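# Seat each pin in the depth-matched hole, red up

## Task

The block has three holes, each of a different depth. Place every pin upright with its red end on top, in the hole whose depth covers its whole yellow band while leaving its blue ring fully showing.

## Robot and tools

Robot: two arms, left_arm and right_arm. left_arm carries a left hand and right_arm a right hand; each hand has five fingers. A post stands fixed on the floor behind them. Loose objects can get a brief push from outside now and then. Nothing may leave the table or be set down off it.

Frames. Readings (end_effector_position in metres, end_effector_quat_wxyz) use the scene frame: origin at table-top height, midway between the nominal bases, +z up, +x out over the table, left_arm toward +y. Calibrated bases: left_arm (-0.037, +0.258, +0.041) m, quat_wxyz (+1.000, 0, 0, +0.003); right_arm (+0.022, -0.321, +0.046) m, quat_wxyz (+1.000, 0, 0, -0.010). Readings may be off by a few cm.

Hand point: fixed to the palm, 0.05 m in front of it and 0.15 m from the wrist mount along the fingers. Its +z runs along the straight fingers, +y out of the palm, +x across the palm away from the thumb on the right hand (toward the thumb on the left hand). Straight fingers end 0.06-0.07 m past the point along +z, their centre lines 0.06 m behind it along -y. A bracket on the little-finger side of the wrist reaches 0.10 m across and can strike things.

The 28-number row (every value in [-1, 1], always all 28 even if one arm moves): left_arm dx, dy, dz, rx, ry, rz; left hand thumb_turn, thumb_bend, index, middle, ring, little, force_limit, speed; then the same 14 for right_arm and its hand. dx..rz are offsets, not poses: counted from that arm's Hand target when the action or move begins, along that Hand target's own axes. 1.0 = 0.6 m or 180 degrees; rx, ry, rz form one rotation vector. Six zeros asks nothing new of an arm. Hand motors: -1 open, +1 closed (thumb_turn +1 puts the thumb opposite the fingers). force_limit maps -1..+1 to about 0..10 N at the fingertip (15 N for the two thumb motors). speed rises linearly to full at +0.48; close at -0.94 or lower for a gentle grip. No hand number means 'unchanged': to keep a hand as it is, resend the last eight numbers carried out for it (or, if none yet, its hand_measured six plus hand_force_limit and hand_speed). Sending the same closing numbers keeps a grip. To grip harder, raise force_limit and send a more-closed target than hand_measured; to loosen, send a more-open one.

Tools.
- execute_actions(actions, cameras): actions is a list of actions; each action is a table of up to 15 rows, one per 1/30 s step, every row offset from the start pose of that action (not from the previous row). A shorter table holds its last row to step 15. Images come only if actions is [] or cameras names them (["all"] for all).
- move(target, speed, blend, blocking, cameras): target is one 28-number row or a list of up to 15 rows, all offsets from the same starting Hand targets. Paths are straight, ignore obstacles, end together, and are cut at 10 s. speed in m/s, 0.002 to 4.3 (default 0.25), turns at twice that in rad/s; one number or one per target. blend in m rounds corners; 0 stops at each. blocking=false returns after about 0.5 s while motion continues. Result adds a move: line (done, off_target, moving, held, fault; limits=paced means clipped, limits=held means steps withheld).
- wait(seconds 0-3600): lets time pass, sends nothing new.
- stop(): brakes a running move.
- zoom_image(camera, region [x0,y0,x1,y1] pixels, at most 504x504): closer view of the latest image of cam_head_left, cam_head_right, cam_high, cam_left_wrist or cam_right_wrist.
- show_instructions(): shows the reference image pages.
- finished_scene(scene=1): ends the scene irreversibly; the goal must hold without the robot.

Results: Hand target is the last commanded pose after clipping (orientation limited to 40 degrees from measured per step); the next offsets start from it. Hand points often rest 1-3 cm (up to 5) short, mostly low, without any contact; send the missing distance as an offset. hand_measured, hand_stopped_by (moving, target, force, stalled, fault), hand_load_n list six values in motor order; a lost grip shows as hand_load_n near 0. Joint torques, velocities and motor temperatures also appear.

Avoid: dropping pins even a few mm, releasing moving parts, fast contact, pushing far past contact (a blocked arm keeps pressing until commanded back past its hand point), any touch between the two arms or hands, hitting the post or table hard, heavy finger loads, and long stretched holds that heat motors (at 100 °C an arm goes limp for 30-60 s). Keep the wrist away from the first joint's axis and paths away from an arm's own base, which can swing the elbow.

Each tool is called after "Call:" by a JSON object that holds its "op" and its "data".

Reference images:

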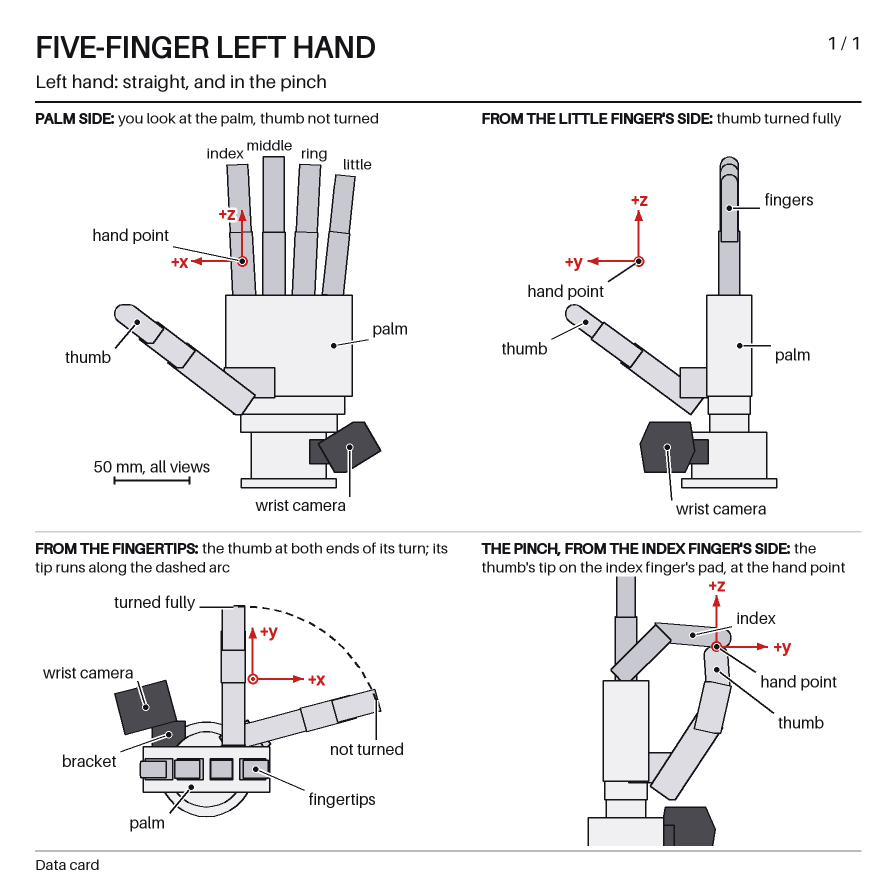

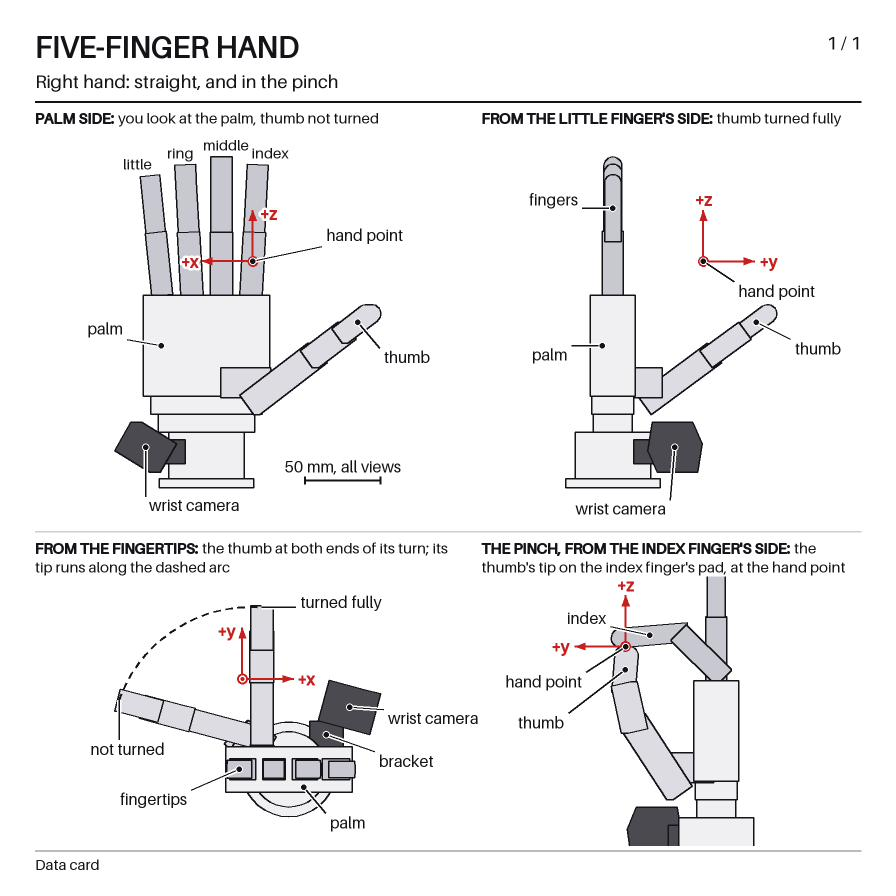

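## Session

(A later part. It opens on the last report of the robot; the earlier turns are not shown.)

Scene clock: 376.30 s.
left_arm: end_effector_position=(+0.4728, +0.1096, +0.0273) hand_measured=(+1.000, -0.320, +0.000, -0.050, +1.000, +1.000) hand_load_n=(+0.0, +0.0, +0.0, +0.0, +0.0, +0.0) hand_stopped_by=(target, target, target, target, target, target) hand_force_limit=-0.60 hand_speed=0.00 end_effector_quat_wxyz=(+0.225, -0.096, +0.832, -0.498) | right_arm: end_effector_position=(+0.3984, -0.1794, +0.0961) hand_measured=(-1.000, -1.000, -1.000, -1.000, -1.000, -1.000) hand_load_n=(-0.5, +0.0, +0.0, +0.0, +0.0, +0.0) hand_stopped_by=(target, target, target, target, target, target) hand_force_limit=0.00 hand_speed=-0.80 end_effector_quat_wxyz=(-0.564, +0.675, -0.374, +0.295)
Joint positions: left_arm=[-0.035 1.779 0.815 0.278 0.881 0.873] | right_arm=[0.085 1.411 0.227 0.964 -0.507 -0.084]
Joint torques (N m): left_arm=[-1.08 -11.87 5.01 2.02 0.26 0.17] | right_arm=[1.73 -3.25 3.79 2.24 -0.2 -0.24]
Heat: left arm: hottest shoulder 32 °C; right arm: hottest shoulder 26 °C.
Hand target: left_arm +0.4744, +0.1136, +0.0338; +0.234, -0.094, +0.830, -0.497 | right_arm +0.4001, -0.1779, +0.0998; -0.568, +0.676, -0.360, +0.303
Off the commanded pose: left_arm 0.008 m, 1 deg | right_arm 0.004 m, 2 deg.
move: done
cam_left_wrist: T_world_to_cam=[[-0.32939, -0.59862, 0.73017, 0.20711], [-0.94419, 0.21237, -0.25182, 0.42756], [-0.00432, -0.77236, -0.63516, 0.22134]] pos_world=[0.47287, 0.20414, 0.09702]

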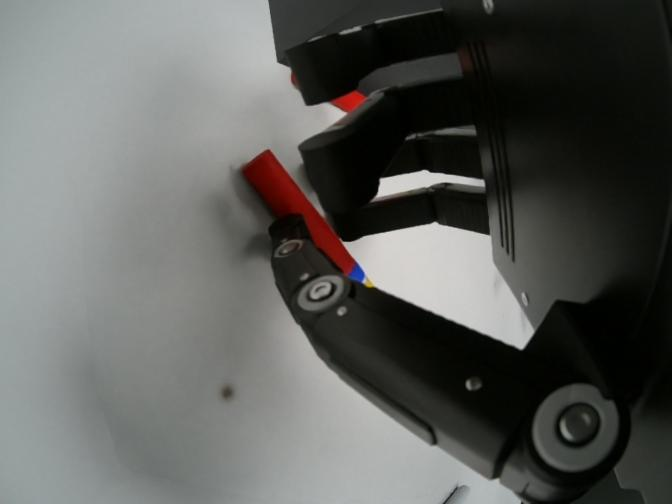

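Call:
{"op": "execute_actions", "data": {"actions": [[[0,0,0,0,0,0,1,-0.32,0.25,0.25,1,1,-0.6,-0.94,0,0,0,0,0,0,-1,-1,-1,-1,-1,-1,0,-0.8]],[[0,0,0,0,0,0,1,-0.32,0.25,0.25,1,1,-0.6,-0.94,0,0,0,0,0,0,-1,-1,-1,-1,-1,-1,0,-0.8]]], "cameras": ["cam_left_wrist"]}}

Scene clock: 378.43 s.
left_arm: end_effector_position=(+0.4704, +0.1054, +0.0269) hand_measured=(+1.000, -0.322, +0.186, +0.136, +1.000, +1.000) hand_load_n=(-1.0, +4.0, +2.5, +2.5, +0.0, +0.0) hand_stopped_by=(target, target, force, force, target, target) hand_force_limit=-0.60 hand_speed=-0.94 end_effector_quat_wxyz=(+0.221, -0.097, +0.832, -0.499) | right_arm: end_effector_position=(+0.3984, -0.1794, +0.0961) hand_measured=(-1.000, -1.000, -1.000, -1.000, -1.000, -1.000) hand_load_n=(-0.5, +0.0, +0.0, +0.0, +0.0, +0.0) hand_stopped_by=(target, target, target, target, target, target) hand_force_limit=0.00 hand_speed=-0.80 end_effector_quat_wxyz=(-0.564, +0.675, -0.374, +0.295)
Joint positions: left_arm=[-0.043 1.779 0.814 0.278 0.881 0.865] | right_arm=[0.085 1.411 0.227 0.964 -0.507 -0.084]
Joint torques (N m): left_arm=[-0.97 -12.16 5.19 2.02 0.21 0.19] | right_arm=[1.67 -3.14 3.82 2.24 -0.18 -0.24]
Heat: left arm: hottest shoulder 32 °C; right arm: hottest shoulder 26 °C.
Hand target: left_arm +0.4744, +0.1136, +0.0338; +0.234, -0.094, +0.830, -0.497 | right_arm +0.4001, -0.1779, +0.0998; -0.568, +0.676, -0.360, +0.303
Off the commanded pose: left_arm 0.011 m, 2 deg | right_arm 0.004 m, 2 deg.
Step readings (end_effector_position of left_arm | right_arm):
0: (+0.4728, +0.1096, +0.0273) | (+0.3984, -0.1794, +0.0961)
1: (+0.4728, +0.1096, +0.0273) | (+0.3984, -0.1794, +0.0961)
2: (+0.4728, +0.1096, +0.0273) | (+0.3984, -0.1794, +0.0961)
4: (+0.4726, +0.1095, +0.0274) | (+0.3984, -0.1794, +0.0961)
8: (+0.4724, +0.1093, +0.0274) | (+0.3984, -0.1794, +0.0961)
15: (+0.4717, +0.1069, +0.0274) | (+0.3984, -0.1794, +0.0961)
16: (+0.4717, +0.1069, +0.0274) | (+0.3984, -0.1794, +0.0961)
17: (+0.4717, +0.1069, +0.0274) | (+0.3984, -0.1794, +0.0961)
19: (+0.4714, +0.1062, +0.0274) | (+0.3984, -0.1794, +0.0961)
23: (+0.4712, +0.1054, +0.0274) | (+0.3984, -0.1794, +0.0961)
30: (+0.4702, +0.1046, +0.0269) | (+0.3984, -0.1794, +0.0961)
cam_left_wrist: T_world_to_cam=[[-0.32653, -0.59453, 0.73479, 0.20229], [-0.9451, 0.21582, -0.24536, 0.42597], [-0.01271, -0.77456, -0.63237, 0.22193]] pos_world=[0.47146, 0.20023, 0.09622]

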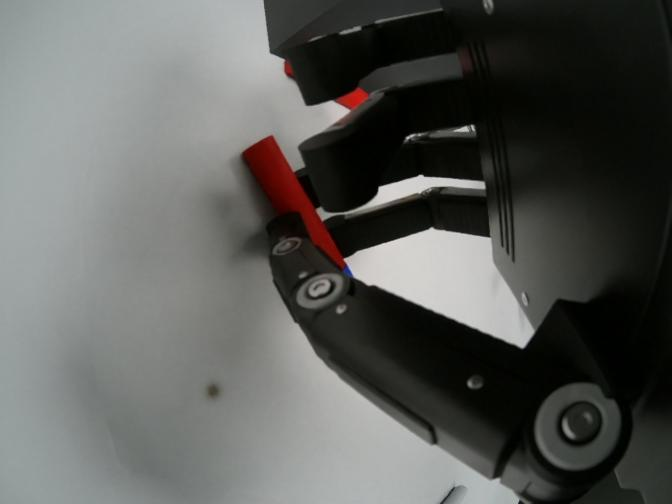

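Call:
{"op": "zoom_image", "data": {"camera": "cam_left_wrist", "region": [220, 120, 400, 300]}}

Scaled by 2.800 from the camera's image (finer frame: 960x720).

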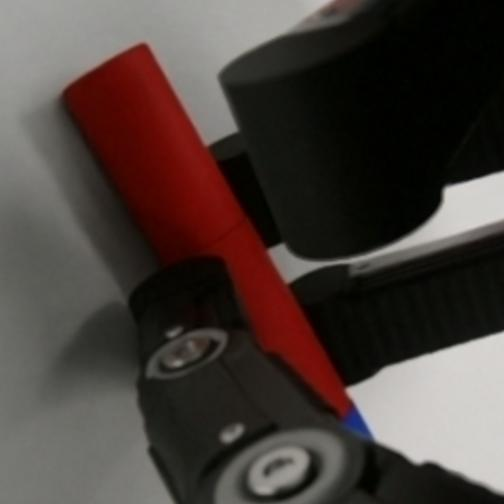

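Call:
{"op": "execute_actions", "data": {"actions": [], "cameras": ["cam_right_wrist"]}}

Call:
{"op": "zoom_image", "data": {"camera": "cam_right_wrist", "region": [280, 220, 420, 380]}}

Scene clock: 382.07 s.
left_arm: end_effector_position=(+0.4704, +0.1054, +0.0269) hand_measured=(+1.000, -0.320, +0.186, +0.136, +1.000, +1.000) hand_load_n=(-0.5, +4.0, +3.0, +2.5, +0.0, +0.0) hand_stopped_by=(target, target, force, force, target, target) hand_force_limit=-0.60 hand_speed=-0.94 end_effector_quat_wxyz=(+0.221, -0.097, +0.832, -0.499) | right_arm: end_effector_position=(+0.3984, -0.1794, +0.0961) hand_measured=(-1.000, -1.000, -1.000, -1.000, -1.000, -1.000) hand_load_n=(+0.0, +0.0, +0.0, +0.0, +0.0, +0.0) hand_stopped_by=(target, target, target, target, target, target) hand_force_limit=0.00 hand_speed=-0.80 end_effector_quat_wxyz=(-0.564, +0.675, -0.374, +0.295)
Joint positions: left_arm=[-0.043 1.779 0.814 0.278 0.881 0.865] | right_arm=[0.085 1.411 0.227 0.964 -0.507 -0.084]
Joint velocities: within noise
Joint torques (N m): left_arm=[-0.97 -11.99 5.09 2.17 0.26 0.15] | right_arm=[1.85 -3.19 3.75 2.24 -0.2 -0.23]
Motor temperatures (°C): left_arm=[30 32 27 24 22 22] | right_arm=[23 26 26 26 25 24]
Heat: left arm: hottest shoulder 32 °C; right arm: hottest shoulder 26 °C.
Hand target: left_arm +0.4744, +0.1136, +0.0338; +0.234, -0.094, +0.830, -0.497 | right_arm +0.4001, -0.1779, +0.0998; -0.568, +0.676, -0.360, +0.303
Off the commanded pose: left_arm 0.011 m, 2 deg | right_arm 0.004 m, 2 deg.
camera_calibration:
cam_right_wrist: T_world_to_cam=[[0.02684, -0.28561, -0.95797, 0.03487], [-0.89416, 0.42161, -0.15075, 0.44858], [0.44695, 0.86062, -0.24406, 0.1185]] pos_world=[0.3472, -0.28115, 0.12995]
Images, in order (width x height): cam_right_wrist 672x504.

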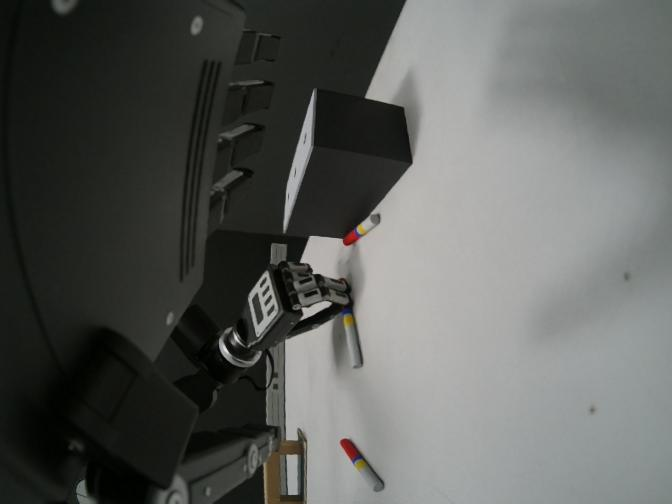

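Scaled by 3.150 from the camera's image (finer frame: 960x720).

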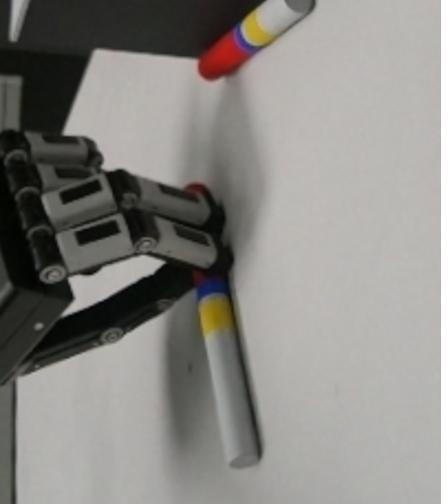

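Call:
{"op": "execute_actions", "data": {"actions": [[[0,0,0,0,0,0,1,-0.32,0.0,-0.05,1,1,-0.6,-0.6,0,0,0,0,0,0,-1,-1,-1,-1,-1,-1,0,-0.8]],[[0,0,0,0,0,0,1,-0.32,0.0,-0.05,1,1,-0.6,-0.6,0,0,0,0,0,0,-1,-1,-1,-1,-1,-1,0,-0.8]]], "cameras": ["cam_left_wrist"]}}

Scene clock: 386.87 s.
left_arm: end_effector_position=(+0.4718, +0.1093, +0.0277) hand_measured=(+1.000, -0.320, +0.000, -0.050, +1.000, +1.000) hand_load_n=(+0.0, +0.0, +0.0, +0.0, +0.0, +0.0) hand_stopped_by=(target, target, target, target, target, target) hand_force_limit=-0.60 hand_speed=-0.60 end_effector_quat_wxyz=(+0.223, -0.099, +0.832, -0.499) | right_arm: end_effector_position=(+0.3984, -0.1794, +0.0961) hand_measured=(-1.000, -1.000, -1.000, -1.000, -1.000, -1.000) hand_load_n=(+0.0, +0.0, +0.0, +0.0, +0.0, -0.5) hand_stopped_by=(target, target, target, target, target, target) hand_force_limit=0.00 hand_speed=-0.80 end_effector_quat_wxyz=(-0.564, +0.675, -0.374, +0.295)
Joint positions: left_arm=[-0.035 1.778 0.814 0.278 0.881 0.865] | right_arm=[0.085 1.411 0.227 0.964 -0.507 -0.084]
Joint torques (N m): left_arm=[-1.03 -11.63 4.97 2.06 0.22 0.18] | right_arm=[1.79 -3.37 3.81 2.25 -0.18 -0.23]
Heat: left arm: hottest shoulder 32 °C; right arm: hottest shoulder 26 °C.
Hand target: left_arm +0.4744, +0.1136, +0.0338; +0.234, -0.094, +0.830, -0.497 | right_arm +0.4001, -0.1779, +0.0998; -0.568, +0.676, -0.360, +0.303
Off the commanded pose: left_arm 0.008 m, 1 deg | right_arm 0.004 m, 2 deg.
Step readings (end_effector_position of left_arm | right_arm):
0: (+0.4704, +0.1054, +0.0269) | (+0.3984, -0.1794, +0.0961)
1: (+0.4704, +0.1054, +0.0269) | (+0.3984, -0.1794, +0.0961)
2: (+0.4704, +0.1054, +0.0269) | (+0.3984, -0.1794, +0.0961)
4: (+0.4704, +0.1054, +0.0269) | (+0.3984, -0.1794, +0.0961)
8: (+0.4718, +0.1093, +0.0277) | (+0.3984, -0.1794, +0.0961)
15: (+0.4718, +0.1093, +0.0277) | (+0.3984, -0.1794, +0.0961)
16: (+0.4720, +0.1101, +0.0277) | (+0.3984, -0.1794, +0.0961)
17: (+0.4720, +0.1101, +0.0277) | (+0.3984, -0.1794, +0.0961)
19: (+0.4720, +0.1101, +0.0277) | (+0.3984, -0.1794, +0.0961)
23: (+0.4718, +0.1093, +0.0277) | (+0.3984, -0.1794, +0.0961)
30: (+0.4718, +0.1093, +0.0277) | (+0.3984, -0.1794, +0.0961)
cam_left_wrist: T_world_to_cam=[[-0.32308, -0.59701, 0.7343, 0.20314], [-0.94635, 0.20856, -0.24682, 0.42811], [-0.00579, -0.77465, -0.63236, 0.22222]] pos_world=[0.47206, 0.20413, 0.09702]

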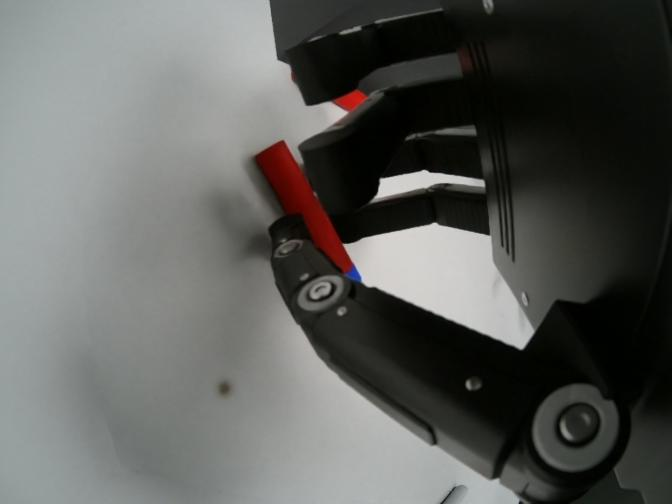

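Call:
{"op": "move", "data": {"target": [0, -0.005, -0.002, 0, 0, -0.02, 1, -0.32, 0.0, -0.05, 1, 1, -0.6, -0.6, 0, 0, 0, 0, 0, 0, -1, -1, -1, -1, -1, -1, 0, -0.8], "speed": 0.03, "cameras": ["cam_left_wrist"]}}

Scene clock: 389.37 s.
left_arm: end_effector_position=(+0.4709, +0.1099, +0.0279) hand_measured=(+1.000, -0.320, +0.000, -0.050, +1.000, +1.000) hand_load_n=(+0.0, +0.5, +0.0, +0.0, +0.0, +0.0) hand_stopped_by=(target, target, target, target, target, target) hand_force_limit=-0.60 hand_speed=-0.60 end_effector_quat_wxyz=(+0.218, -0.111, +0.830, -0.501) | right_arm: end_effector_position=(+0.3984, -0.1794, +0.0961) hand_measured=(-1.000, -1.000, -1.000, -1.000, -1.000, -1.000) hand_load_n=(-0.5, +0.0, +0.0, +0.0, +0.0, +0.0) hand_stopped_by=(target, target, target, target, target, target) hand_force_limit=0.00 hand_speed=-0.80 end_effector_quat_wxyz=(-0.564, +0.675, -0.374, +0.295)
Joint positions: left_arm=[-0.032 1.778 0.814 0.278 0.881 0.841] | right_arm=[0.085 1.411 0.227 0.964 -0.507 -0.084]
Joint torques (N m): left_arm=[-0.91 -11.75 5.85 1.5 0.4 -0.1] | right_arm=[1.44 -3.14 3.79 2.26 -0.18 -0.23]
Heat: left arm: hottest shoulder 33 °C; right arm: hottest shoulder 26 °C.
Hand target: left_arm +0.4736, +0.1130, +0.0369; +0.218, -0.120, +0.827, -0.504 | right_arm +0.4001, -0.1779, +0.0998; -0.568, +0.676, -0.360, +0.303
Off the commanded pose: left_arm 0.010 m, 1 deg | right_arm 0.004 m, 2 deg.
move: done
cam_left_wrist: T_world_to_cam=[[-0.30118, -0.59239, 0.74724, 0.19183], [-0.95354, 0.1935, -0.23092, 0.43175], [-0.00779, -0.78207, -0.62315, 0.22429]] pos_world=[0.47121, 0.2055, 0.09612]

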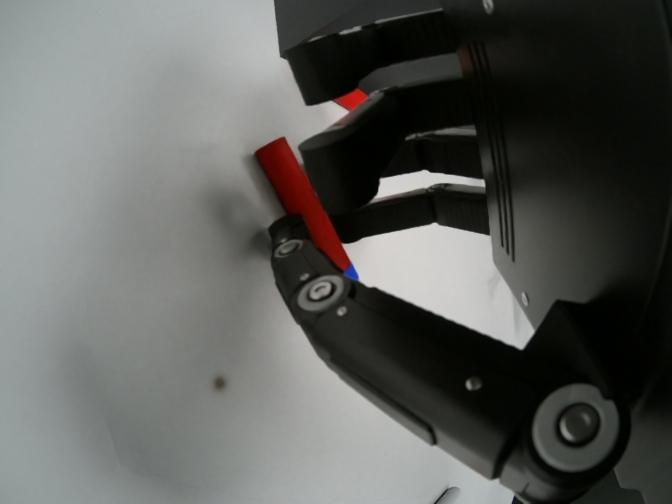

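Call:
{"op": "execute_actions", "data": {"actions": [[[0,0,0,0,0,0,1,-0.32,0.14,0.14,1,1,-0.2,-0.9,0,0,0,0,0,0,-1,-1,-1,-1,-1,-1,0,-0.8]],[[0,0,0,0,0,0,1,-0.32,0.14,0.14,1,1,-0.2,-0.9,0,0,0,0,0,0,-1,-1,-1,-1,-1,-1,0,-0.8]]], "cameras": ["cam_left_wrist"]}}

Scene clock: 391.30 s.
left_arm: end_effector_position=(+0.4685, +0.1049, +0.0277) hand_measured=(+1.000, -0.320, +0.140, +0.140, +1.000, +1.000) hand_load_n=(+0.5, +0.5, +0.0, +1.0, +0.0, +0.0) hand_stopped_by=(target, target, target, target, target, target) hand_force_limit=-0.20 hand_speed=-0.90 end_effector_quat_wxyz=(+0.212, -0.112, +0.831, -0.503) | right_arm: end_effector_position=(+0.3984, -0.1794, +0.0961) hand_measured=(-1.000, -1.000, -1.000, -1.000, -1.000, -1.000) hand_load_n=(-0.5, +0.0, +0.0, +0.0, +0.0, +0.0) hand_stopped_by=(target, target, target, target, target, target) hand_force_limit=0.00 hand_speed=-0.80 end_effector_quat_wxyz=(-0.564, +0.675, -0.374, +0.295)
Joint positions: left_arm=[-0.041 1.778 0.814 0.275 0.881 0.832] | right_arm=[0.085 1.411 0.227 0.964 -0.507 -0.084]
Joint torques (N m): left_arm=[-0.44 -11.58 5.76 1.54 0.4 -0.11] | right_arm=[1.55 -3.02 3.84 2.28 -0.18 -0.22]
Heat: left arm: hottest shoulder 33 °C; right arm: hottest shoulder 26 °C.
Hand target: left_arm +0.4736, +0.1130, +0.0369; +0.218, -0.120, +0.827, -0.504 | right_arm +0.4001, -0.1779, +0.0998; -0.568, +0.676, -0.360, +0.303
Off the commanded pose: left_arm 0.013 m, 1 deg | right_arm 0.004 m, 2 deg.
Step readings (end_effector_position of left_arm | right_arm):
0: (+0.4709, +0.1099, +0.0279) | (+0.3984, -0.1794, +0.0961)
1: (+0.4709, +0.1099, +0.0279) | (+0.3984, -0.1794, +0.0961)
2: (+0.4709, +0.1099, +0.0279) | (+0.3984, -0.1794, +0.0961)
4: (+0.4704, +0.1089, +0.0280) | (+0.3984, -0.1794, +0.0961)
8: (+0.4701, +0.1081, +0.0280) | (+0.3984, -0.1794, +0.0961)
15: (+0.4690, +0.1057, +0.0278) | (+0.3984, -0.1794, +0.0961)
16: (+0.4690, +0.1057, +0.0278) | (+0.3984, -0.1794, +0.0961)
17: (+0.4688, +0.1049, +0.0278) | (+0.3984, -0.1794, +0.0961)
19: (+0.4685, +0.1049, +0.0277) | (+0.3984, -0.1794, +0.0961)
23: (+0.4685, +0.1049, +0.0277) | (+0.3984, -0.1794, +0.0961)
30: (+0.4685, +0.1049, +0.0277) | (+0.3984, -0.1794, +0.0961)
cam_left_wrist: T_world_to_cam=[[-0.29664, -0.58766, 0.75277, 0.18552], [-0.95481, 0.19775, -0.22188, 0.43024], [-0.01847, -0.78457, -0.61976, 0.22542]] pos_world=[0.47, 0.2008, 0.09552]

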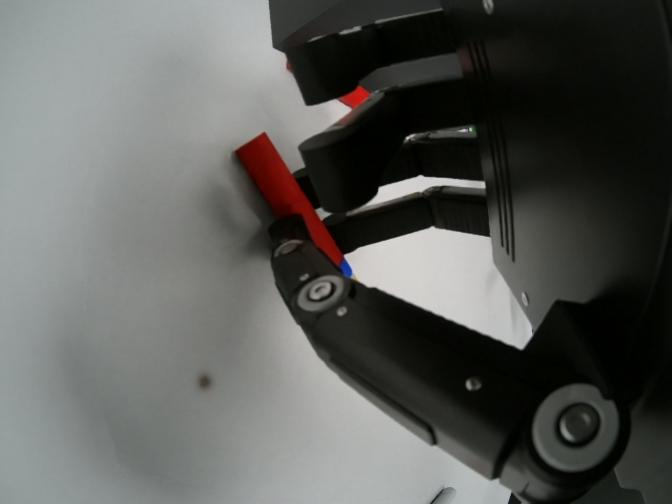

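Call:
{"op": "zoom_image", "data": {"camera": "cam_left_wrist", "region": [220, 120, 400, 300]}}

Scaled by 2.800 from the camera's image (finer frame: 960x720).

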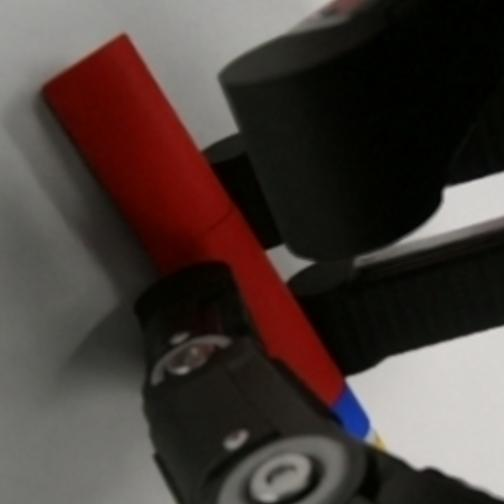

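Call:
{"op": "execute_actions", "data": {"actions": [[[0,0,0,0,0,0,1,-0.32,0.15,0.17,1,1,-0.2,-0.9,0,0,0,0,0,0,-1,-1,-1,-1,-1,-1,0,-0.8]],[[0,0,0,0,0,0,1,-0.32,0.15,0.17,1,1,-0.2,-0.9,0,0,0,0,0,0,-1,-1,-1,-1,-1,-1,0,-0.8]]], "cameras": ["cam_left_wrist"]}}

Call:
{"op": "zoom_image", "data": {"camera": "cam_left_wrist", "region": [220, 120, 400, 300]}}

Scene clock: 397.40 s.
left_arm: end_effector_position=(+0.4685, +0.1049, +0.0277) hand_measured=(+1.000, -0.320, +0.150, +0.156, +1.000, +1.000) hand_load_n=(+0.0, +3.0, +0.0, +5.5, +0.0, +0.0) hand_stopped_by=(target, target, target, force, target, target) hand_force_limit=-0.20 hand_speed=-0.90 end_effector_quat_wxyz=(+0.212, -0.112, +0.831, -0.503) | right_arm: end_effector_position=(+0.3984, -0.1794, +0.0961) hand_measured=(-1.000, -1.000, -1.000, -1.000, -1.000, -1.000) hand_load_n=(+0.0, +0.0, -0.5, +0.0, +0.0, +0.0) hand_stopped_by=(target, target, target, target, target, target) hand_force_limit=0.00 hand_speed=-0.80 end_effector_quat_wxyz=(-0.564, +0.675, -0.374, +0.295)
Joint positions: left_arm=[-0.041 1.778 0.814 0.275 0.881 0.832] | right_arm=[0.085 1.411 0.227 0.964 -0.507 -0.084]
Joint torques (N m): left_arm=[-1.2 -11.93 5.79 1.7 0.35 -0.1] | right_arm=[1.55 -3.08 3.82 2.25 -0.19 -0.23]
Heat: left arm: hottest shoulder 33 °C; right arm: hottest shoulder 26 °C.
Hand target: left_arm +0.4736, +0.1130, +0.0369; +0.218, -0.120, +0.827, -0.504 | right_arm +0.4001, -0.1779, +0.0998; -0.568, +0.676, -0.360, +0.303
Off the commanded pose: left_arm 0.013 m, 1 deg | right_arm 0.004 m, 2 deg.
Step readings (end_effector_position of left_arm | right_arm):
0: (+0.4685, +0.1049, +0.0277) | (+0.3984, -0.1794, +0.0961)
1: (+0.4685, +0.1049, +0.0277) | (+0.3984, -0.1794, +0.0961)
2: (+0.4685, +0.1049, +0.0277) | (+0.3984, -0.1794, +0.0961)
4: (+0.4685, +0.1049, +0.0277) | (+0.3984, -0.1794, +0.0961)
8: (+0.4685, +0.1049, +0.0277) | (+0.3984, -0.1794, +0.0961)
15: (+0.4685, +0.1049, +0.0277) | (+0.3984, -0.1794, +0.0961)
16: (+0.4685, +0.1049, +0.0277) | (+0.3984, -0.1794, +0.0961)
17: (+0.4685, +0.1049, +0.0277) | (+0.3984, -0.1794, +0.0961)
19: (+0.4685, +0.1049, +0.0277) | (+0.3984, -0.1794, +0.0961)
23: (+0.4685, +0.1049, +0.0277) | (+0.3984, -0.1794, +0.0961)
30: (+0.4685, +0.1049, +0.0277) | (+0.3984, -0.1794, +0.0961)
cam_left_wrist: T_world_to_cam=[[-0.29664, -0.58766, 0.75277, 0.18552], [-0.95481, 0.19775, -0.22188, 0.43024], [-0.01847, -0.78457, -0.61976, 0.22542]] pos_world=[0.47, 0.2008, 0.09552]

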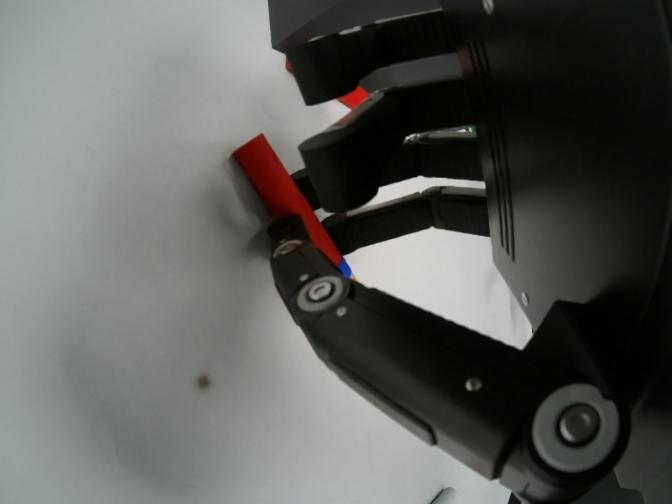

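Scaled by 2.800 from the camera's image (finer frame: 960x720).

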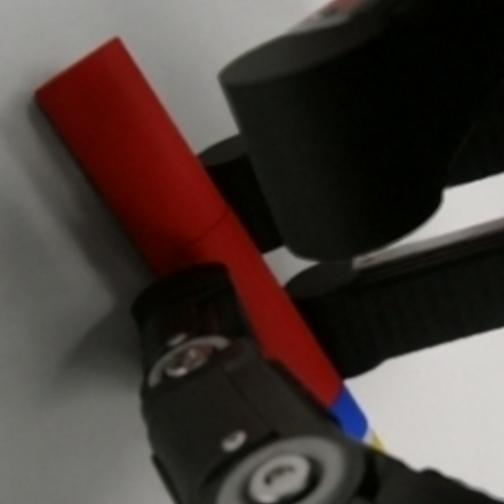

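Call:
{"op": "execute_actions", "data": {"actions": [[[0,0,0,0,0,0,1,-0.32,0.11,0.10,1,1,-0.2,-0.6,0,0,0,0,0,0,-1,-1,-1,-1,-1,-1,0,-0.8]]], "cameras": []}}

Call:
{"op": "move", "data": {"target": [0.0100, 0.0183, 0.0035, 0, 0, 0, 1, -0.32, 0.11, 0.10, 1, 1, -0.2, -0.6, 0, 0, 0, 0, 0, 0, -1, -1, -1, -1, -1, -1, 0, -0.8], "speed": 0.03, "cameras": ["cam_left_wrist"]}}

Scene clock: 400.50 s.
left_arm: end_effector_position=(+0.4685, +0.1049, +0.0277) hand_measured=(+1.000, -0.320, +0.110, +0.100, +1.000, +1.000) hand_load_n=(+0.0, +0.0, +0.0, +0.0, +0.0, +0.0) hand_stopped_by=(target, target, target, target, target, target) hand_force_limit=-0.20 hand_speed=-0.60 end_effector_quat_wxyz=(+0.212, -0.112, +0.831, -0.503) | right_arm: end_effector_position=(+0.3984, -0.1794, +0.0961) hand_measured=(-1.000, -1.000, -1.000, -1.000, -1.000, -1.000) hand_load_n=(+0.0, +0.0, +0.0, +0.0, +0.0, +0.0) hand_stopped_by=(target, target, target, target, target, target) hand_force_limit=0.00 hand_speed=-0.80 end_effector_quat_wxyz=(-0.564, +0.675, -0.374, +0.295)
Joint positions: left_arm=[-0.041 1.778 0.814 0.275 0.881 0.832] | right_arm=[0.085 1.411 0.227 0.964 -0.507 -0.084]
Joint torques (N m): left_arm=[-0.56 -11.63 5.89 1.57 0.36 -0.08] | right_arm=[1.61 -3.19 3.78 2.25 -0.19 -0.25]
Heat: left arm: hottest shoulder 33 °C; right arm: hottest shoulder 26 °C.
Hand target: left_arm +0.4736, +0.1130, +0.0369; +0.218, -0.120, +0.827, -0.504 | right_arm +0.4001, -0.1779, +0.0998; -0.568, +0.676, -0.360, +0.303
Off the commanded pose: left_arm 0.013 m, 1 deg | right_arm 0.004 m, 2 deg.
Step readings (end_effector_position of left_arm | right_arm):
0: (+0.4685, +0.1049, +0.0277) | (+0.3984, -0.1794, +0.0961)
1: (+0.4685, +0.1049, +0.0277) | (+0.3984, -0.1794, +0.0961)
2: (+0.4685, +0.1049, +0.0277) | (+0.3984, -0.1794, +0.0961)
4: (+0.4685, +0.1049, +0.0277) | (+0.3984, -0.1794, +0.0961)
8: (+0.4685, +0.1049, +0.0277) | (+0.3984, -0.1794, +0.0961)
15: (+0.4685, +0.1049, +0.0277) | (+0.3984, -0.1794, +0.0961)

Scene clock: 401.47 s.
left_arm: end_effector_position=(+0.4672, +0.1055, +0.0268) hand_measured=(+1.000, -0.320, +0.110, +0.100, +1.000, +1.000) hand_load_n=(+0.0, +0.0, +0.0, +0.0, +0.0, +0.0) hand_stopped_by=(target, target, target, target, target, target) hand_force_limit=-0.20 hand_speed=-0.60 end_effector_quat_wxyz=(+0.213, -0.111, +0.830, -0.503) | right_arm: end_effector_position=(+0.3984, -0.1794, +0.0961) hand_measured=(-1.000, -1.000, -1.000, -1.000, -1.000, -1.000) hand_load_n=(+0.0, +0.0, +0.0, +0.0, +0.0, +0.0) hand_stopped_by=(target, target, target, target, target, target) hand_force_limit=0.00 hand_speed=-0.80 end_effector_quat_wxyz=(-0.564, +0.675, -0.374, +0.295)
Joint positions: left_arm=[-0.04 1.778 0.808 0.284 0.882 0.832] | right_arm=[0.085 1.411 0.227 0.964 -0.507 -0.084]
Joint torques (N m): left_arm=[-0.5 -10.7 4.83 2.81 0.38 -0.1] | right_arm=[1.55 -2.96 3.75 2.24 -0.2 -0.24]
Heat: left arm: hottest shoulder 33 °C; right arm: hottest shoulder 26 °C.
Hand target: left_arm +0.4696, +0.1140, +0.0249; +0.218, -0.120, +0.827, -0.504 | right_arm +0.4001, -0.1779, +0.0998; -0.568, +0.676, -0.360, +0.303
Off the commanded pose: left_arm 0.009 m, 1 deg | right_arm 0.004 m, 2 deg.
move: done
cam_left_wrist: T_world_to_cam=[[-0.2987, -0.58694, 0.75251, 0.18708], [-0.95421, 0.19713, -0.225, 0.4286], [-0.01628, -0.78526, -0.61895, 0.22436]] pos_world=[0.4685, 0.2015, 0.09452]

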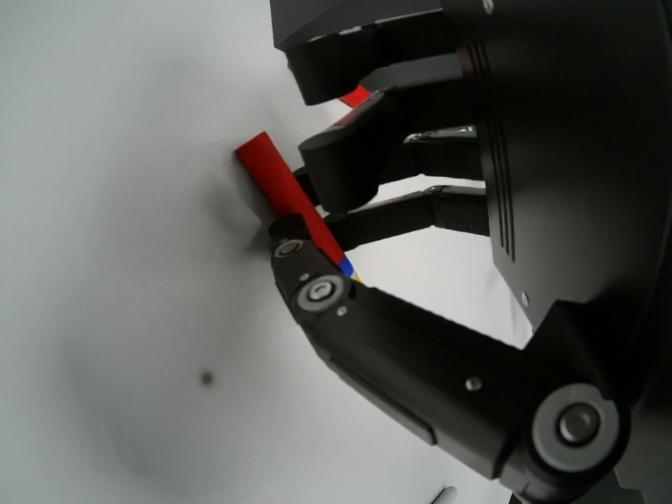

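Call:
{"op": "move", "data": {"target": [0.0078, 0.0177, 0.0063, 0, 0, 0, 1, -0.32, 0.11, 0.10, 1, 1, -0.2, -0.6, 0, 0, 0, 0, 0, 0, -1, -1, -1, -1, -1, -1, 0, -0.8], "speed": 0.03, "cameras": ["cam_left_wrist"]}}

Scene clock: 402.80 s.
left_arm: end_effector_position=(+0.4674, +0.1053, +0.0257) hand_measured=(+1.000, -0.320, +0.110, +0.100, +1.000, +1.000) hand_load_n=(+0.0, +0.0, +0.0, -2.0, +0.0, +0.0) hand_stopped_by=(target, target, target, target, target, target) hand_force_limit=-0.20 hand_speed=-0.60 end_effector_quat_wxyz=(+0.220, -0.106, +0.827, -0.507) | right_arm: end_effector_position=(+0.3984, -0.1794, +0.0961) hand_measured=(-1.000, -1.000, -1.000, -1.000, -1.000, -1.000) hand_load_n=(+0.0, +0.0, +0.0, +0.0, +0.0, +0.0) hand_stopped_by=(target, target, target, target, target, target) hand_force_limit=0.00 hand_speed=-0.80 end_effector_quat_wxyz=(-0.564, +0.675, -0.374, +0.295)
Joint positions: left_arm=[-0.038 1.784 0.797 0.322 0.888 0.828] | right_arm=[0.085 1.411 0.227 0.964 -0.507 -0.084]
Joint torques (N m): left_arm=[-0.97 -8.35 4.88 2.76 0.15 -0.06] | right_arm=[1.67 -3.14 3.77 2.26 -0.18 -0.24]
Heat: left arm: hottest shoulder 33 °C; right arm: hottest shoulder 26 °C.
Hand target: left_arm +0.4675, +0.1140, +0.0128; +0.218, -0.120, +0.827, -0.504 | right_arm +0.4001, -0.1779, +0.0998; -0.568, +0.676, -0.360, +0.303
Off the commanded pose: left_arm 0.015 m, 2 deg | right_arm 0.004 m, 2 deg.
move: off_target (left_arm)
cam_left_wrist: T_world_to_cam=[[-0.3141, -0.58184, 0.7502, 0.19458], [-0.94937, 0.1977, -0.24416, 0.42665], [-0.00625, -0.78891, -0.61447, 0.21906]] pos_world=[0.46754, 0.20169, 0.0928]

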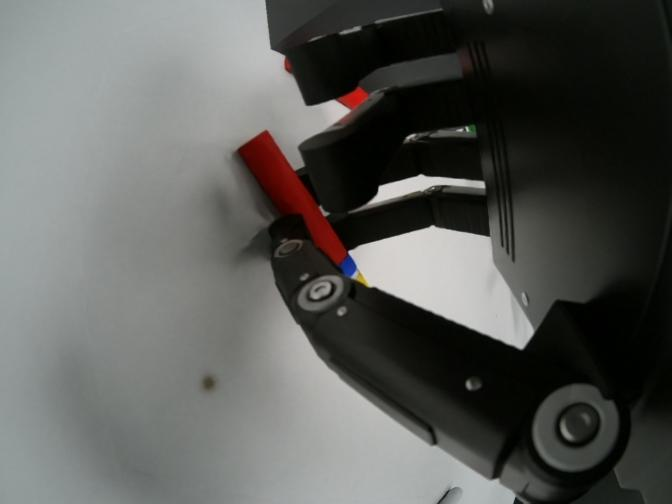

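Call:
{"op": "execute_actions", "data": {"actions": [[[0,0,0,0,0,0,1,-0.32,0.15,0.165,1,1,0.0,-0.9,0,0,0,0,0,0,-1,-1,-1,-1,-1,-1,0,-0.8]],[[0,0,0,0,0,0,1,-0.32,0.15,0.165,1,1,0.0,-0.9,0,0,0,0,0,0,-1,-1,-1,-1,-1,-1,0,-0.8]]], "cameras": ["cam_left_wrist"]}}

Call:
{"op": "zoom_image", "data": {"camera": "cam_left_wrist", "region": [220, 120, 400, 300]}}

Scene clock: 404.60 s.
left_arm: end_effector_position=(+0.4675, +0.1037, +0.0255) hand_measured=(+1.000, -0.320, +0.150, +0.152, +1.000, +1.000) hand_load_n=(+0.0, +3.5, +0.0, +7.0, +0.0, +0.0) hand_stopped_by=(target, target, target, force, target, target) hand_force_limit=0.00 hand_speed=-0.90 end_effector_quat_wxyz=(+0.221, -0.104, +0.826, -0.507) | right_arm: end_effector_position=(+0.3984, -0.1794, +0.0961) hand_measured=(-1.000, -1.000, -1.000, -1.000, -1.000, -1.000) hand_load_n=(-0.5, +0.0, +0.0, +0.0, +0.0, +0.0) hand_stopped_by=(target, target, target, target, target, target) hand_force_limit=0.00 hand_speed=-0.80 end_effector_quat_wxyz=(-0.564, +0.675, -0.374, +0.295)
Joint positions: left_arm=[-0.041 1.786 0.797 0.327 0.888 0.828] | right_arm=[0.085 1.411 0.227 0.964 -0.507 -0.084]
Joint torques (N m): left_arm=[-0.85 -8.7 4.68 2.44 0.14 -0.04] | right_arm=[1.9 -3.08 3.81 2.22 -0.21 -0.24]
Heat: left arm: hottest shoulder 33 °C; right arm: hottest shoulder 26 °C.
Hand target: left_arm +0.4675, +0.1140, +0.0128; +0.218, -0.120, +0.827, -0.504 | right_arm +0.4001, -0.1779, +0.0998; -0.568, +0.676, -0.360, +0.303
Off the commanded pose: left_arm 0.016 m, 2 deg | right_arm 0.004 m, 2 deg.
Step readings (end_effector_position of left_arm | right_arm):
0: (+0.4674, +0.1053, +0.0257) | (+0.3984, -0.1794, +0.0961)
1: (+0.4674, +0.1053, +0.0257) | (+0.3984, -0.1794, +0.0961)
2: (+0.4674, +0.1053, +0.0257) | (+0.3984, -0.1794, +0.0961)
4: (+0.4671, +0.1045, +0.0257) | (+0.3984, -0.1794, +0.0961)
8: (+0.4675, +0.1037, +0.0255) | (+0.3984, -0.1794, +0.0961)
15: (+0.4675, +0.1037, +0.0255) | (+0.3984, -0.1794, +0.0961)
16: (+0.4675, +0.1037, +0.0255) | (+0.3984, -0.1794, +0.0961)
17: (+0.4675, +0.1037, +0.0255) | (+0.3984, -0.1794, +0.0961)
19: (+0.4675, +0.1037, +0.0255) | (+0.3984, -0.1794, +0.0961)
23: (+0.4675, +0.1037, +0.0255) | (+0.3984, -0.1794, +0.0961)
30: (+0.4675, +0.1037, +0.0255) | (+0.3984, -0.1794, +0.0961)
cam_left_wrist: T_world_to_cam=[[-0.31818, -0.58078, 0.7493, 0.19561], [-0.948, 0.20057, -0.2471, 0.4263], [-0.00677, -0.78896, -0.6144, 0.21799]] pos_world=[0.46785, 0.20009, 0.0927]

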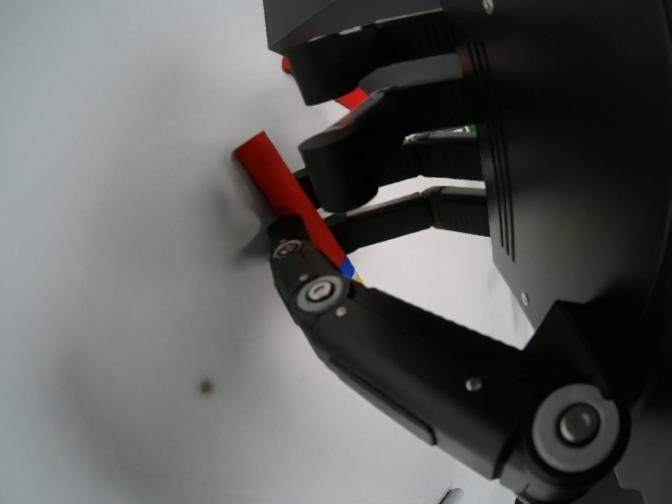

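Scaled by 2.800 from the camera's image (finer frame: 960x720).

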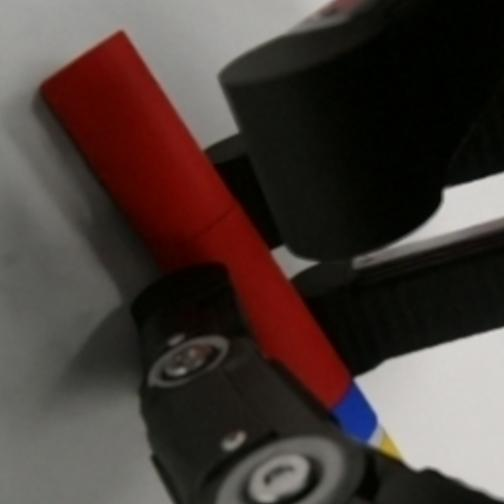

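Call:
{"op": "execute_actions", "data": {"actions": [[[0,0,0,0,0,0,1,-0.32,0.165,0.165,1,1,-0.6,-0.96,0,0,0,0,0,0,-1,-1,-1,-1,-1,-1,0,-0.8]],[[0,0,0,0,0,0,1,-0.32,0.165,0.165,1,1,-0.6,-0.96,0,0,0,0,0,0,-1,-1,-1,-1,-1,-1,0,-0.8]]], "cameras": ["cam_left_wrist", "cam_right_wrist"]}}

Call:
{"op": "zoom_image", "data": {"camera": "cam_left_wrist", "region": [220, 120, 400, 300]}}

Call:
{"op": "zoom_image", "data": {"camera": "cam_right_wrist", "region": [280, 220, 420, 380]}}

Scene clock: 407.33 s.
left_arm: end_effector_position=(+0.4675, +0.1037, +0.0255) hand_measured=(+1.000, -0.322, +0.160, +0.152, +1.000, +1.000) hand_load_n=(+0.0, +5.0, +2.0, +6.0, +0.0, +0.0) hand_stopped_by=(target, target, force, force, target, target) hand_force_limit=-0.60 hand_speed=-0.96 end_effector_quat_wxyz=(+0.221, -0.104, +0.826, -0.507) | right_arm: end_effector_position=(+0.3984, -0.1794, +0.0961) hand_measured=(-1.000, -1.000, -1.000, -1.000, -1.000, -1.000) hand_load_n=(+0.0, +0.0, +0.0, +0.0, +0.0, +0.0) hand_stopped_by=(target, target, target, target, target, target) hand_force_limit=0.00 hand_speed=-0.80 end_effector_quat_wxyz=(-0.564, +0.675, -0.374, +0.295)
Joint positions: left_arm=[-0.041 1.786 0.797 0.327 0.888 0.828] | right_arm=[0.085 1.411 0.227 0.964 -0.507 -0.084]
Joint torques (N m): left_arm=[-0.5 -8.59 4.72 2.65 0.13 -0.06] | right_arm=[1.44 -3.08 3.78 2.19 -0.18 -0.24]
Heat: left arm: hottest shoulder 33 °C; right arm: hottest shoulder 26 °C.
Hand target: left_arm +0.4675, +0.1140, +0.0128; +0.218, -0.120, +0.827, -0.504 | right_arm +0.4001, -0.1779, +0.0998; -0.568, +0.676, -0.360, +0.303
Off the commanded pose: left_arm 0.016 m, 2 deg | right_arm 0.004 m, 2 deg.
Step readings (end_effector_position of left_arm | right_arm):
0: (+0.4675, +0.1037, +0.0255) | (+0.3984, -0.1794, +0.0961)
1: (+0.4675, +0.1037, +0.0255) | (+0.3984, -0.1794, +0.0961)
2: (+0.4675, +0.1037, +0.0255) | (+0.3984, -0.1794, +0.0961)
4: (+0.4675, +0.1037, +0.0255) | (+0.3984, -0.1794, +0.0961)
8: (+0.4675, +0.1037, +0.0255) | (+0.3984, -0.1794, +0.0961)
15: (+0.4675, +0.1037, +0.0255) | (+0.3984, -0.1794, +0.0961)
16: (+0.4675, +0.1037, +0.0255) | (+0.3984, -0.1794, +0.0961)
17: (+0.4675, +0.1037, +0.0255) | (+0.3984, -0.1794, +0.0961)
19: (+0.4675, +0.1037, +0.0255) | (+0.3984, -0.1794, +0.0961)
23: (+0.4675, +0.1037, +0.0255) | (+0.3984, -0.1794, +0.0961)
30: (+0.4675, +0.1037, +0.0255) | (+0.3984, -0.1794, +0.0961)
cam_left_wrist: T_world_to_cam=[[-0.31818, -0.58078, 0.7493, 0.19561], [-0.948, 0.20057, -0.2471, 0.4263], [-0.00677, -0.78896, -0.6144, 0.21799]] pos_world=[0.46785, 0.20009, 0.0927]
cam_right_wrist: T_world_to_cam=[[0.02684, -0.28561, -0.95797, 0.03487], [-0.89416, 0.42161, -0.15075, 0.44858], [0.44695, 0.86062, -0.24406, 0.1185]] pos_world=[0.3472, -0.28115, 0.12995]

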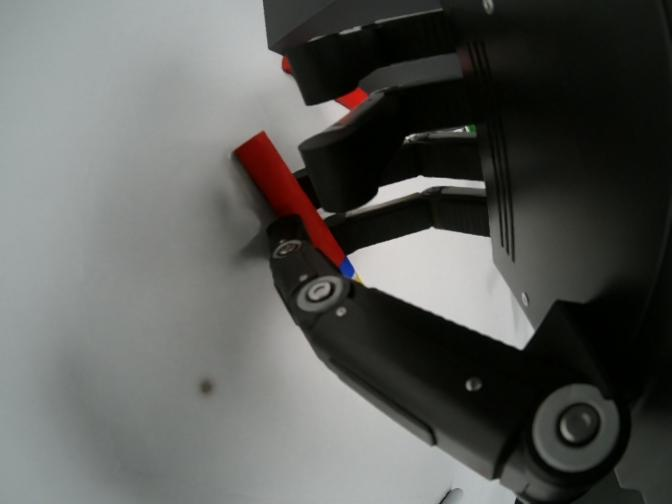

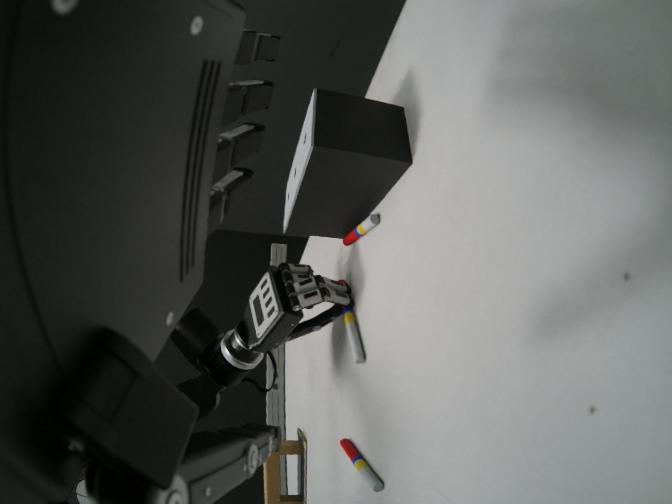

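Scaled by 2.800 from the camera's image (finer frame: 960x720).

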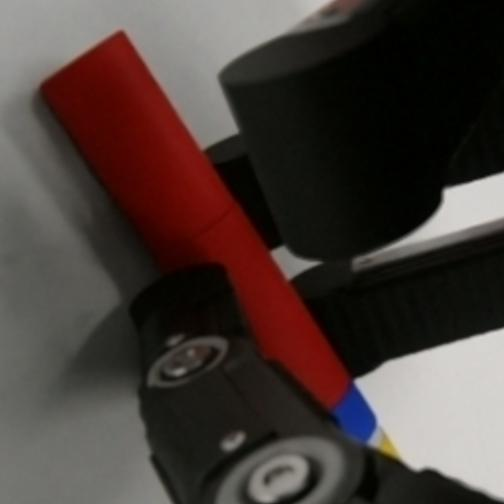

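Scaled by 3.150 from the camera's image (finer frame: 960x720).

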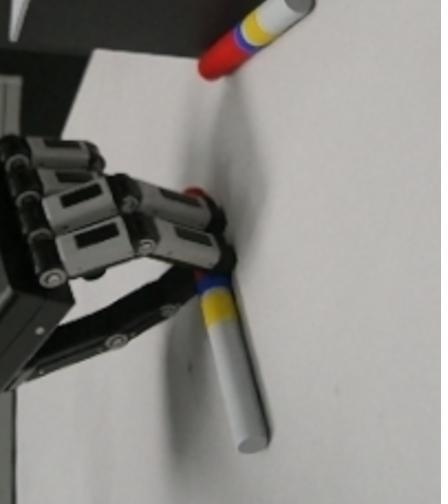

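Call:
{"op": "execute_actions", "data": {"actions": [[[0,0,0,0,0,0,1,-0.32,0.25,0.165,1,1,-0.1,-0.96,0,0,0,0,0,0,-1,-1,-1,-1,-1,-1,0,-0.8]],[[0,0,0,0,0,0,1,-0.32,0.25,0.165,1,1,-0.1,-0.96,0,0,0,0,0,0,-1,-1,-1,-1,-1,-1,0,-0.8]]], "cameras": ["cam_left_wrist"]}}

Scene clock: 410.17 s.
left_arm: end_effector_position=(+0.4675, +0.1037, +0.0255) hand_measured=(+1.000, -0.322, +0.182, +0.152, +1.000, +1.000) hand_load_n=(+0.0, +7.0, +4.0, +6.0, +0.0, +0.0) hand_stopped_by=(target, target, force, force, target, target) hand_force_limit=-0.10 hand_speed=-0.96 end_effector_quat_wxyz=(+0.221, -0.104, +0.826, -0.507) | right_arm: end_effector_position=(+0.3984, -0.1794, +0.0961) hand_measured=(-1.000, -1.000, -1.000, -1.000, -1.000, -1.000) hand_load_n=(+0.0, +0.0, +0.0, +0.0, +0.0, +0.0) hand_stopped_by=(target, target, target, target, target, target) hand_force_limit=0.00 hand_speed=-0.80 end_effector_quat_wxyz=(-0.564, +0.675, -0.374, +0.295)
Joint positions: left_arm=[-0.041 1.786 0.797 0.327 0.888 0.828] | right_arm=[0.085 1.411 0.227 0.964 -0.507 -0.084]
Joint torques (N m): left_arm=[-0.79 -8.82 4.88 2.56 0.11 0] | right_arm=[1.44 -3.25 3.77 2.26 -0.19 -0.25]
Heat: left arm: hottest shoulder 33 °C; right arm: hottest shoulder 26 °C.
Hand target: left_arm +0.4675, +0.1140, +0.0128; +0.218, -0.120, +0.827, -0.504 | right_arm +0.4001, -0.1779, +0.0998; -0.568, +0.676, -0.360, +0.303
Off the commanded pose: left_arm 0.016 m, 2 deg | right_arm 0.004 m, 2 deg.
Step readings (end_effector_position of left_arm | right_arm):
0: (+0.4675, +0.1037, +0.0255) | (+0.3984, -0.1794, +0.0961)
1: (+0.4675, +0.1037, +0.0255) | (+0.3984, -0.1794, +0.0961)
2: (+0.4675, +0.1037, +0.0255) | (+0.3984, -0.1794, +0.0961)
4: (+0.4675, +0.1037, +0.0255) | (+0.3984, -0.1794, +0.0961)
8: (+0.4675, +0.1037, +0.0255) | (+0.3984, -0.1794, +0.0961)
15: (+0.4675, +0.1037, +0.0255) | (+0.3984, -0.1794, +0.0961)
16: (+0.4675, +0.1037, +0.0255) | (+0.3984, -0.1794, +0.0961)
17: (+0.4675, +0.1037, +0.0255) | (+0.3984, -0.1794, +0.0961)
19: (+0.4675, +0.1037, +0.0255) | (+0.3984, -0.1794, +0.0961)
23: (+0.4675, +0.1037, +0.0255) | (+0.3984, -0.1794, +0.0961)
30: (+0.4675, +0.1037, +0.0255) | (+0.3984, -0.1794, +0.0961)
cam_left_wrist: T_world_to_cam=[[-0.31818, -0.58078, 0.7493, 0.19561], [-0.948, 0.20057, -0.2471, 0.4263], [-0.00677, -0.78896, -0.6144, 0.21799]] pos_world=[0.46785, 0.20009, 0.0927]

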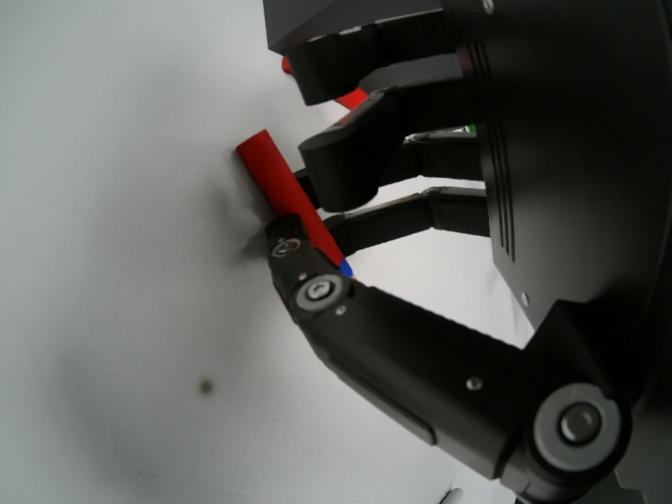

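Call:
{"op": "execute_actions", "data": {"actions": [[[0,0,0,0,0,0,1,-0.32,0.25,0.185,1,1,0.6,-0.96,0,0,0,0,0,0,-1,-1,-1,-1,-1,-1,0,-0.8]],[[0,0,0,0,0,0,1,-0.32,0.25,0.185,1,1,0.6,-0.96,0,0,0,0,0,0,-1,-1,-1,-1,-1,-1,0,-0.8]]], "cameras": ["cam_left_wrist"]}}

Scene clock: 412.10 s.
left_arm: end_effector_position=(+0.4675, +0.1037, +0.0255) hand_measured=(+1.000, -0.322, +0.182, +0.158, +1.000, +1.000) hand_load_n=(+0.0, +7.5, +3.0, +8.5, +0.0, +0.0) hand_stopped_by=(target, target, force, force, target, target) hand_force_limit=0.60 hand_speed=-0.96 end_effector_quat_wxyz=(+0.221, -0.104, +0.826, -0.507) | right_arm: end_effector_position=(+0.3984, -0.1794, +0.0961) hand_measured=(-1.000, -1.000, -1.000, -1.000, -1.000, -1.000) hand_load_n=(-0.5, +0.0, +0.0, +0.0, +0.0, -0.5) hand_stopped_by=(target, target, target, target, target, target) hand_force_limit=0.00 hand_speed=-0.80 end_effector_quat_wxyz=(-0.564, +0.675, -0.374, +0.295)
Joint positions: left_arm=[-0.041 1.786 0.797 0.327 0.888 0.828] | right_arm=[0.085 1.411 0.227 0.964 -0.507 -0.084]
Joint torques (N m): left_arm=[-0.67 -8.59 4.78 2.47 0.13 0] | right_arm=[1.38 -3.25 3.78 2.24 -0.2 -0.24]
Heat: left arm: hottest shoulder 33 °C; right arm: hottest shoulder 26 °C.
Hand target: left_arm +0.4675, +0.1140, +0.0128; +0.218, -0.120, +0.827, -0.504 | right_arm +0.4001, -0.1779, +0.0998; -0.568, +0.676, -0.360, +0.303
Off the commanded pose: left_arm 0.016 m, 2 deg | right_arm 0.004 m, 2 deg.
Step readings (end_effector_position of left_arm | right_arm):
0: (+0.4675, +0.1037, +0.0255) | (+0.3984, -0.1794, +0.0961)
1: (+0.4675, +0.1037, +0.0255) | (+0.3984, -0.1794, +0.0961)
2: (+0.4675, +0.1037, +0.0255) | (+0.3984, -0.1794, +0.0961)
4: (+0.4675, +0.1037, +0.0255) | (+0.3984, -0.1794, +0.0961)
8: (+0.4675, +0.1037, +0.0255) | (+0.3984, -0.1794, +0.0961)
15: (+0.4675, +0.1037, +0.0255) | (+0.3984, -0.1794, +0.0961)
16: (+0.4675, +0.1037, +0.0255) | (+0.3984, -0.1794, +0.0961)
17: (+0.4675, +0.1037, +0.0255) | (+0.3984, -0.1794, +0.0961)
19: (+0.4675, +0.1037, +0.0255) | (+0.3984, -0.1794, +0.0961)
23: (+0.4675, +0.1037, +0.0255) | (+0.3984, -0.1794, +0.0961)
30: (+0.4675, +0.1037, +0.0255) | (+0.3984, -0.1794, +0.0961)
cam_left_wrist: T_world_to_cam=[[-0.31818, -0.58078, 0.7493, 0.19561], [-0.948, 0.20057, -0.2471, 0.4263], [-0.00677, -0.78896, -0.6144, 0.21799]] pos_world=[0.46785, 0.20009, 0.0927]

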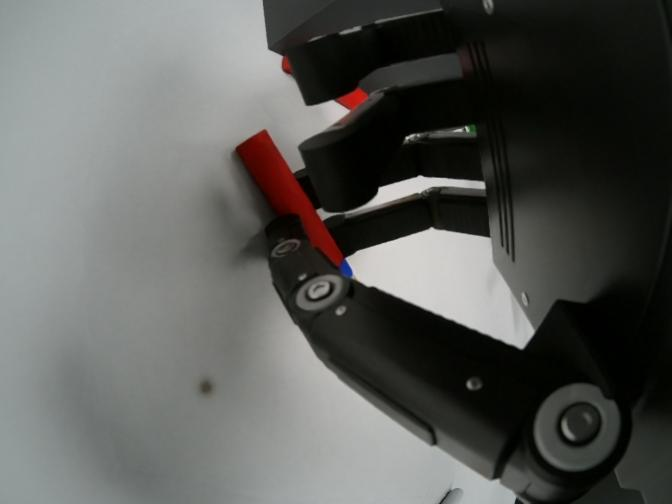

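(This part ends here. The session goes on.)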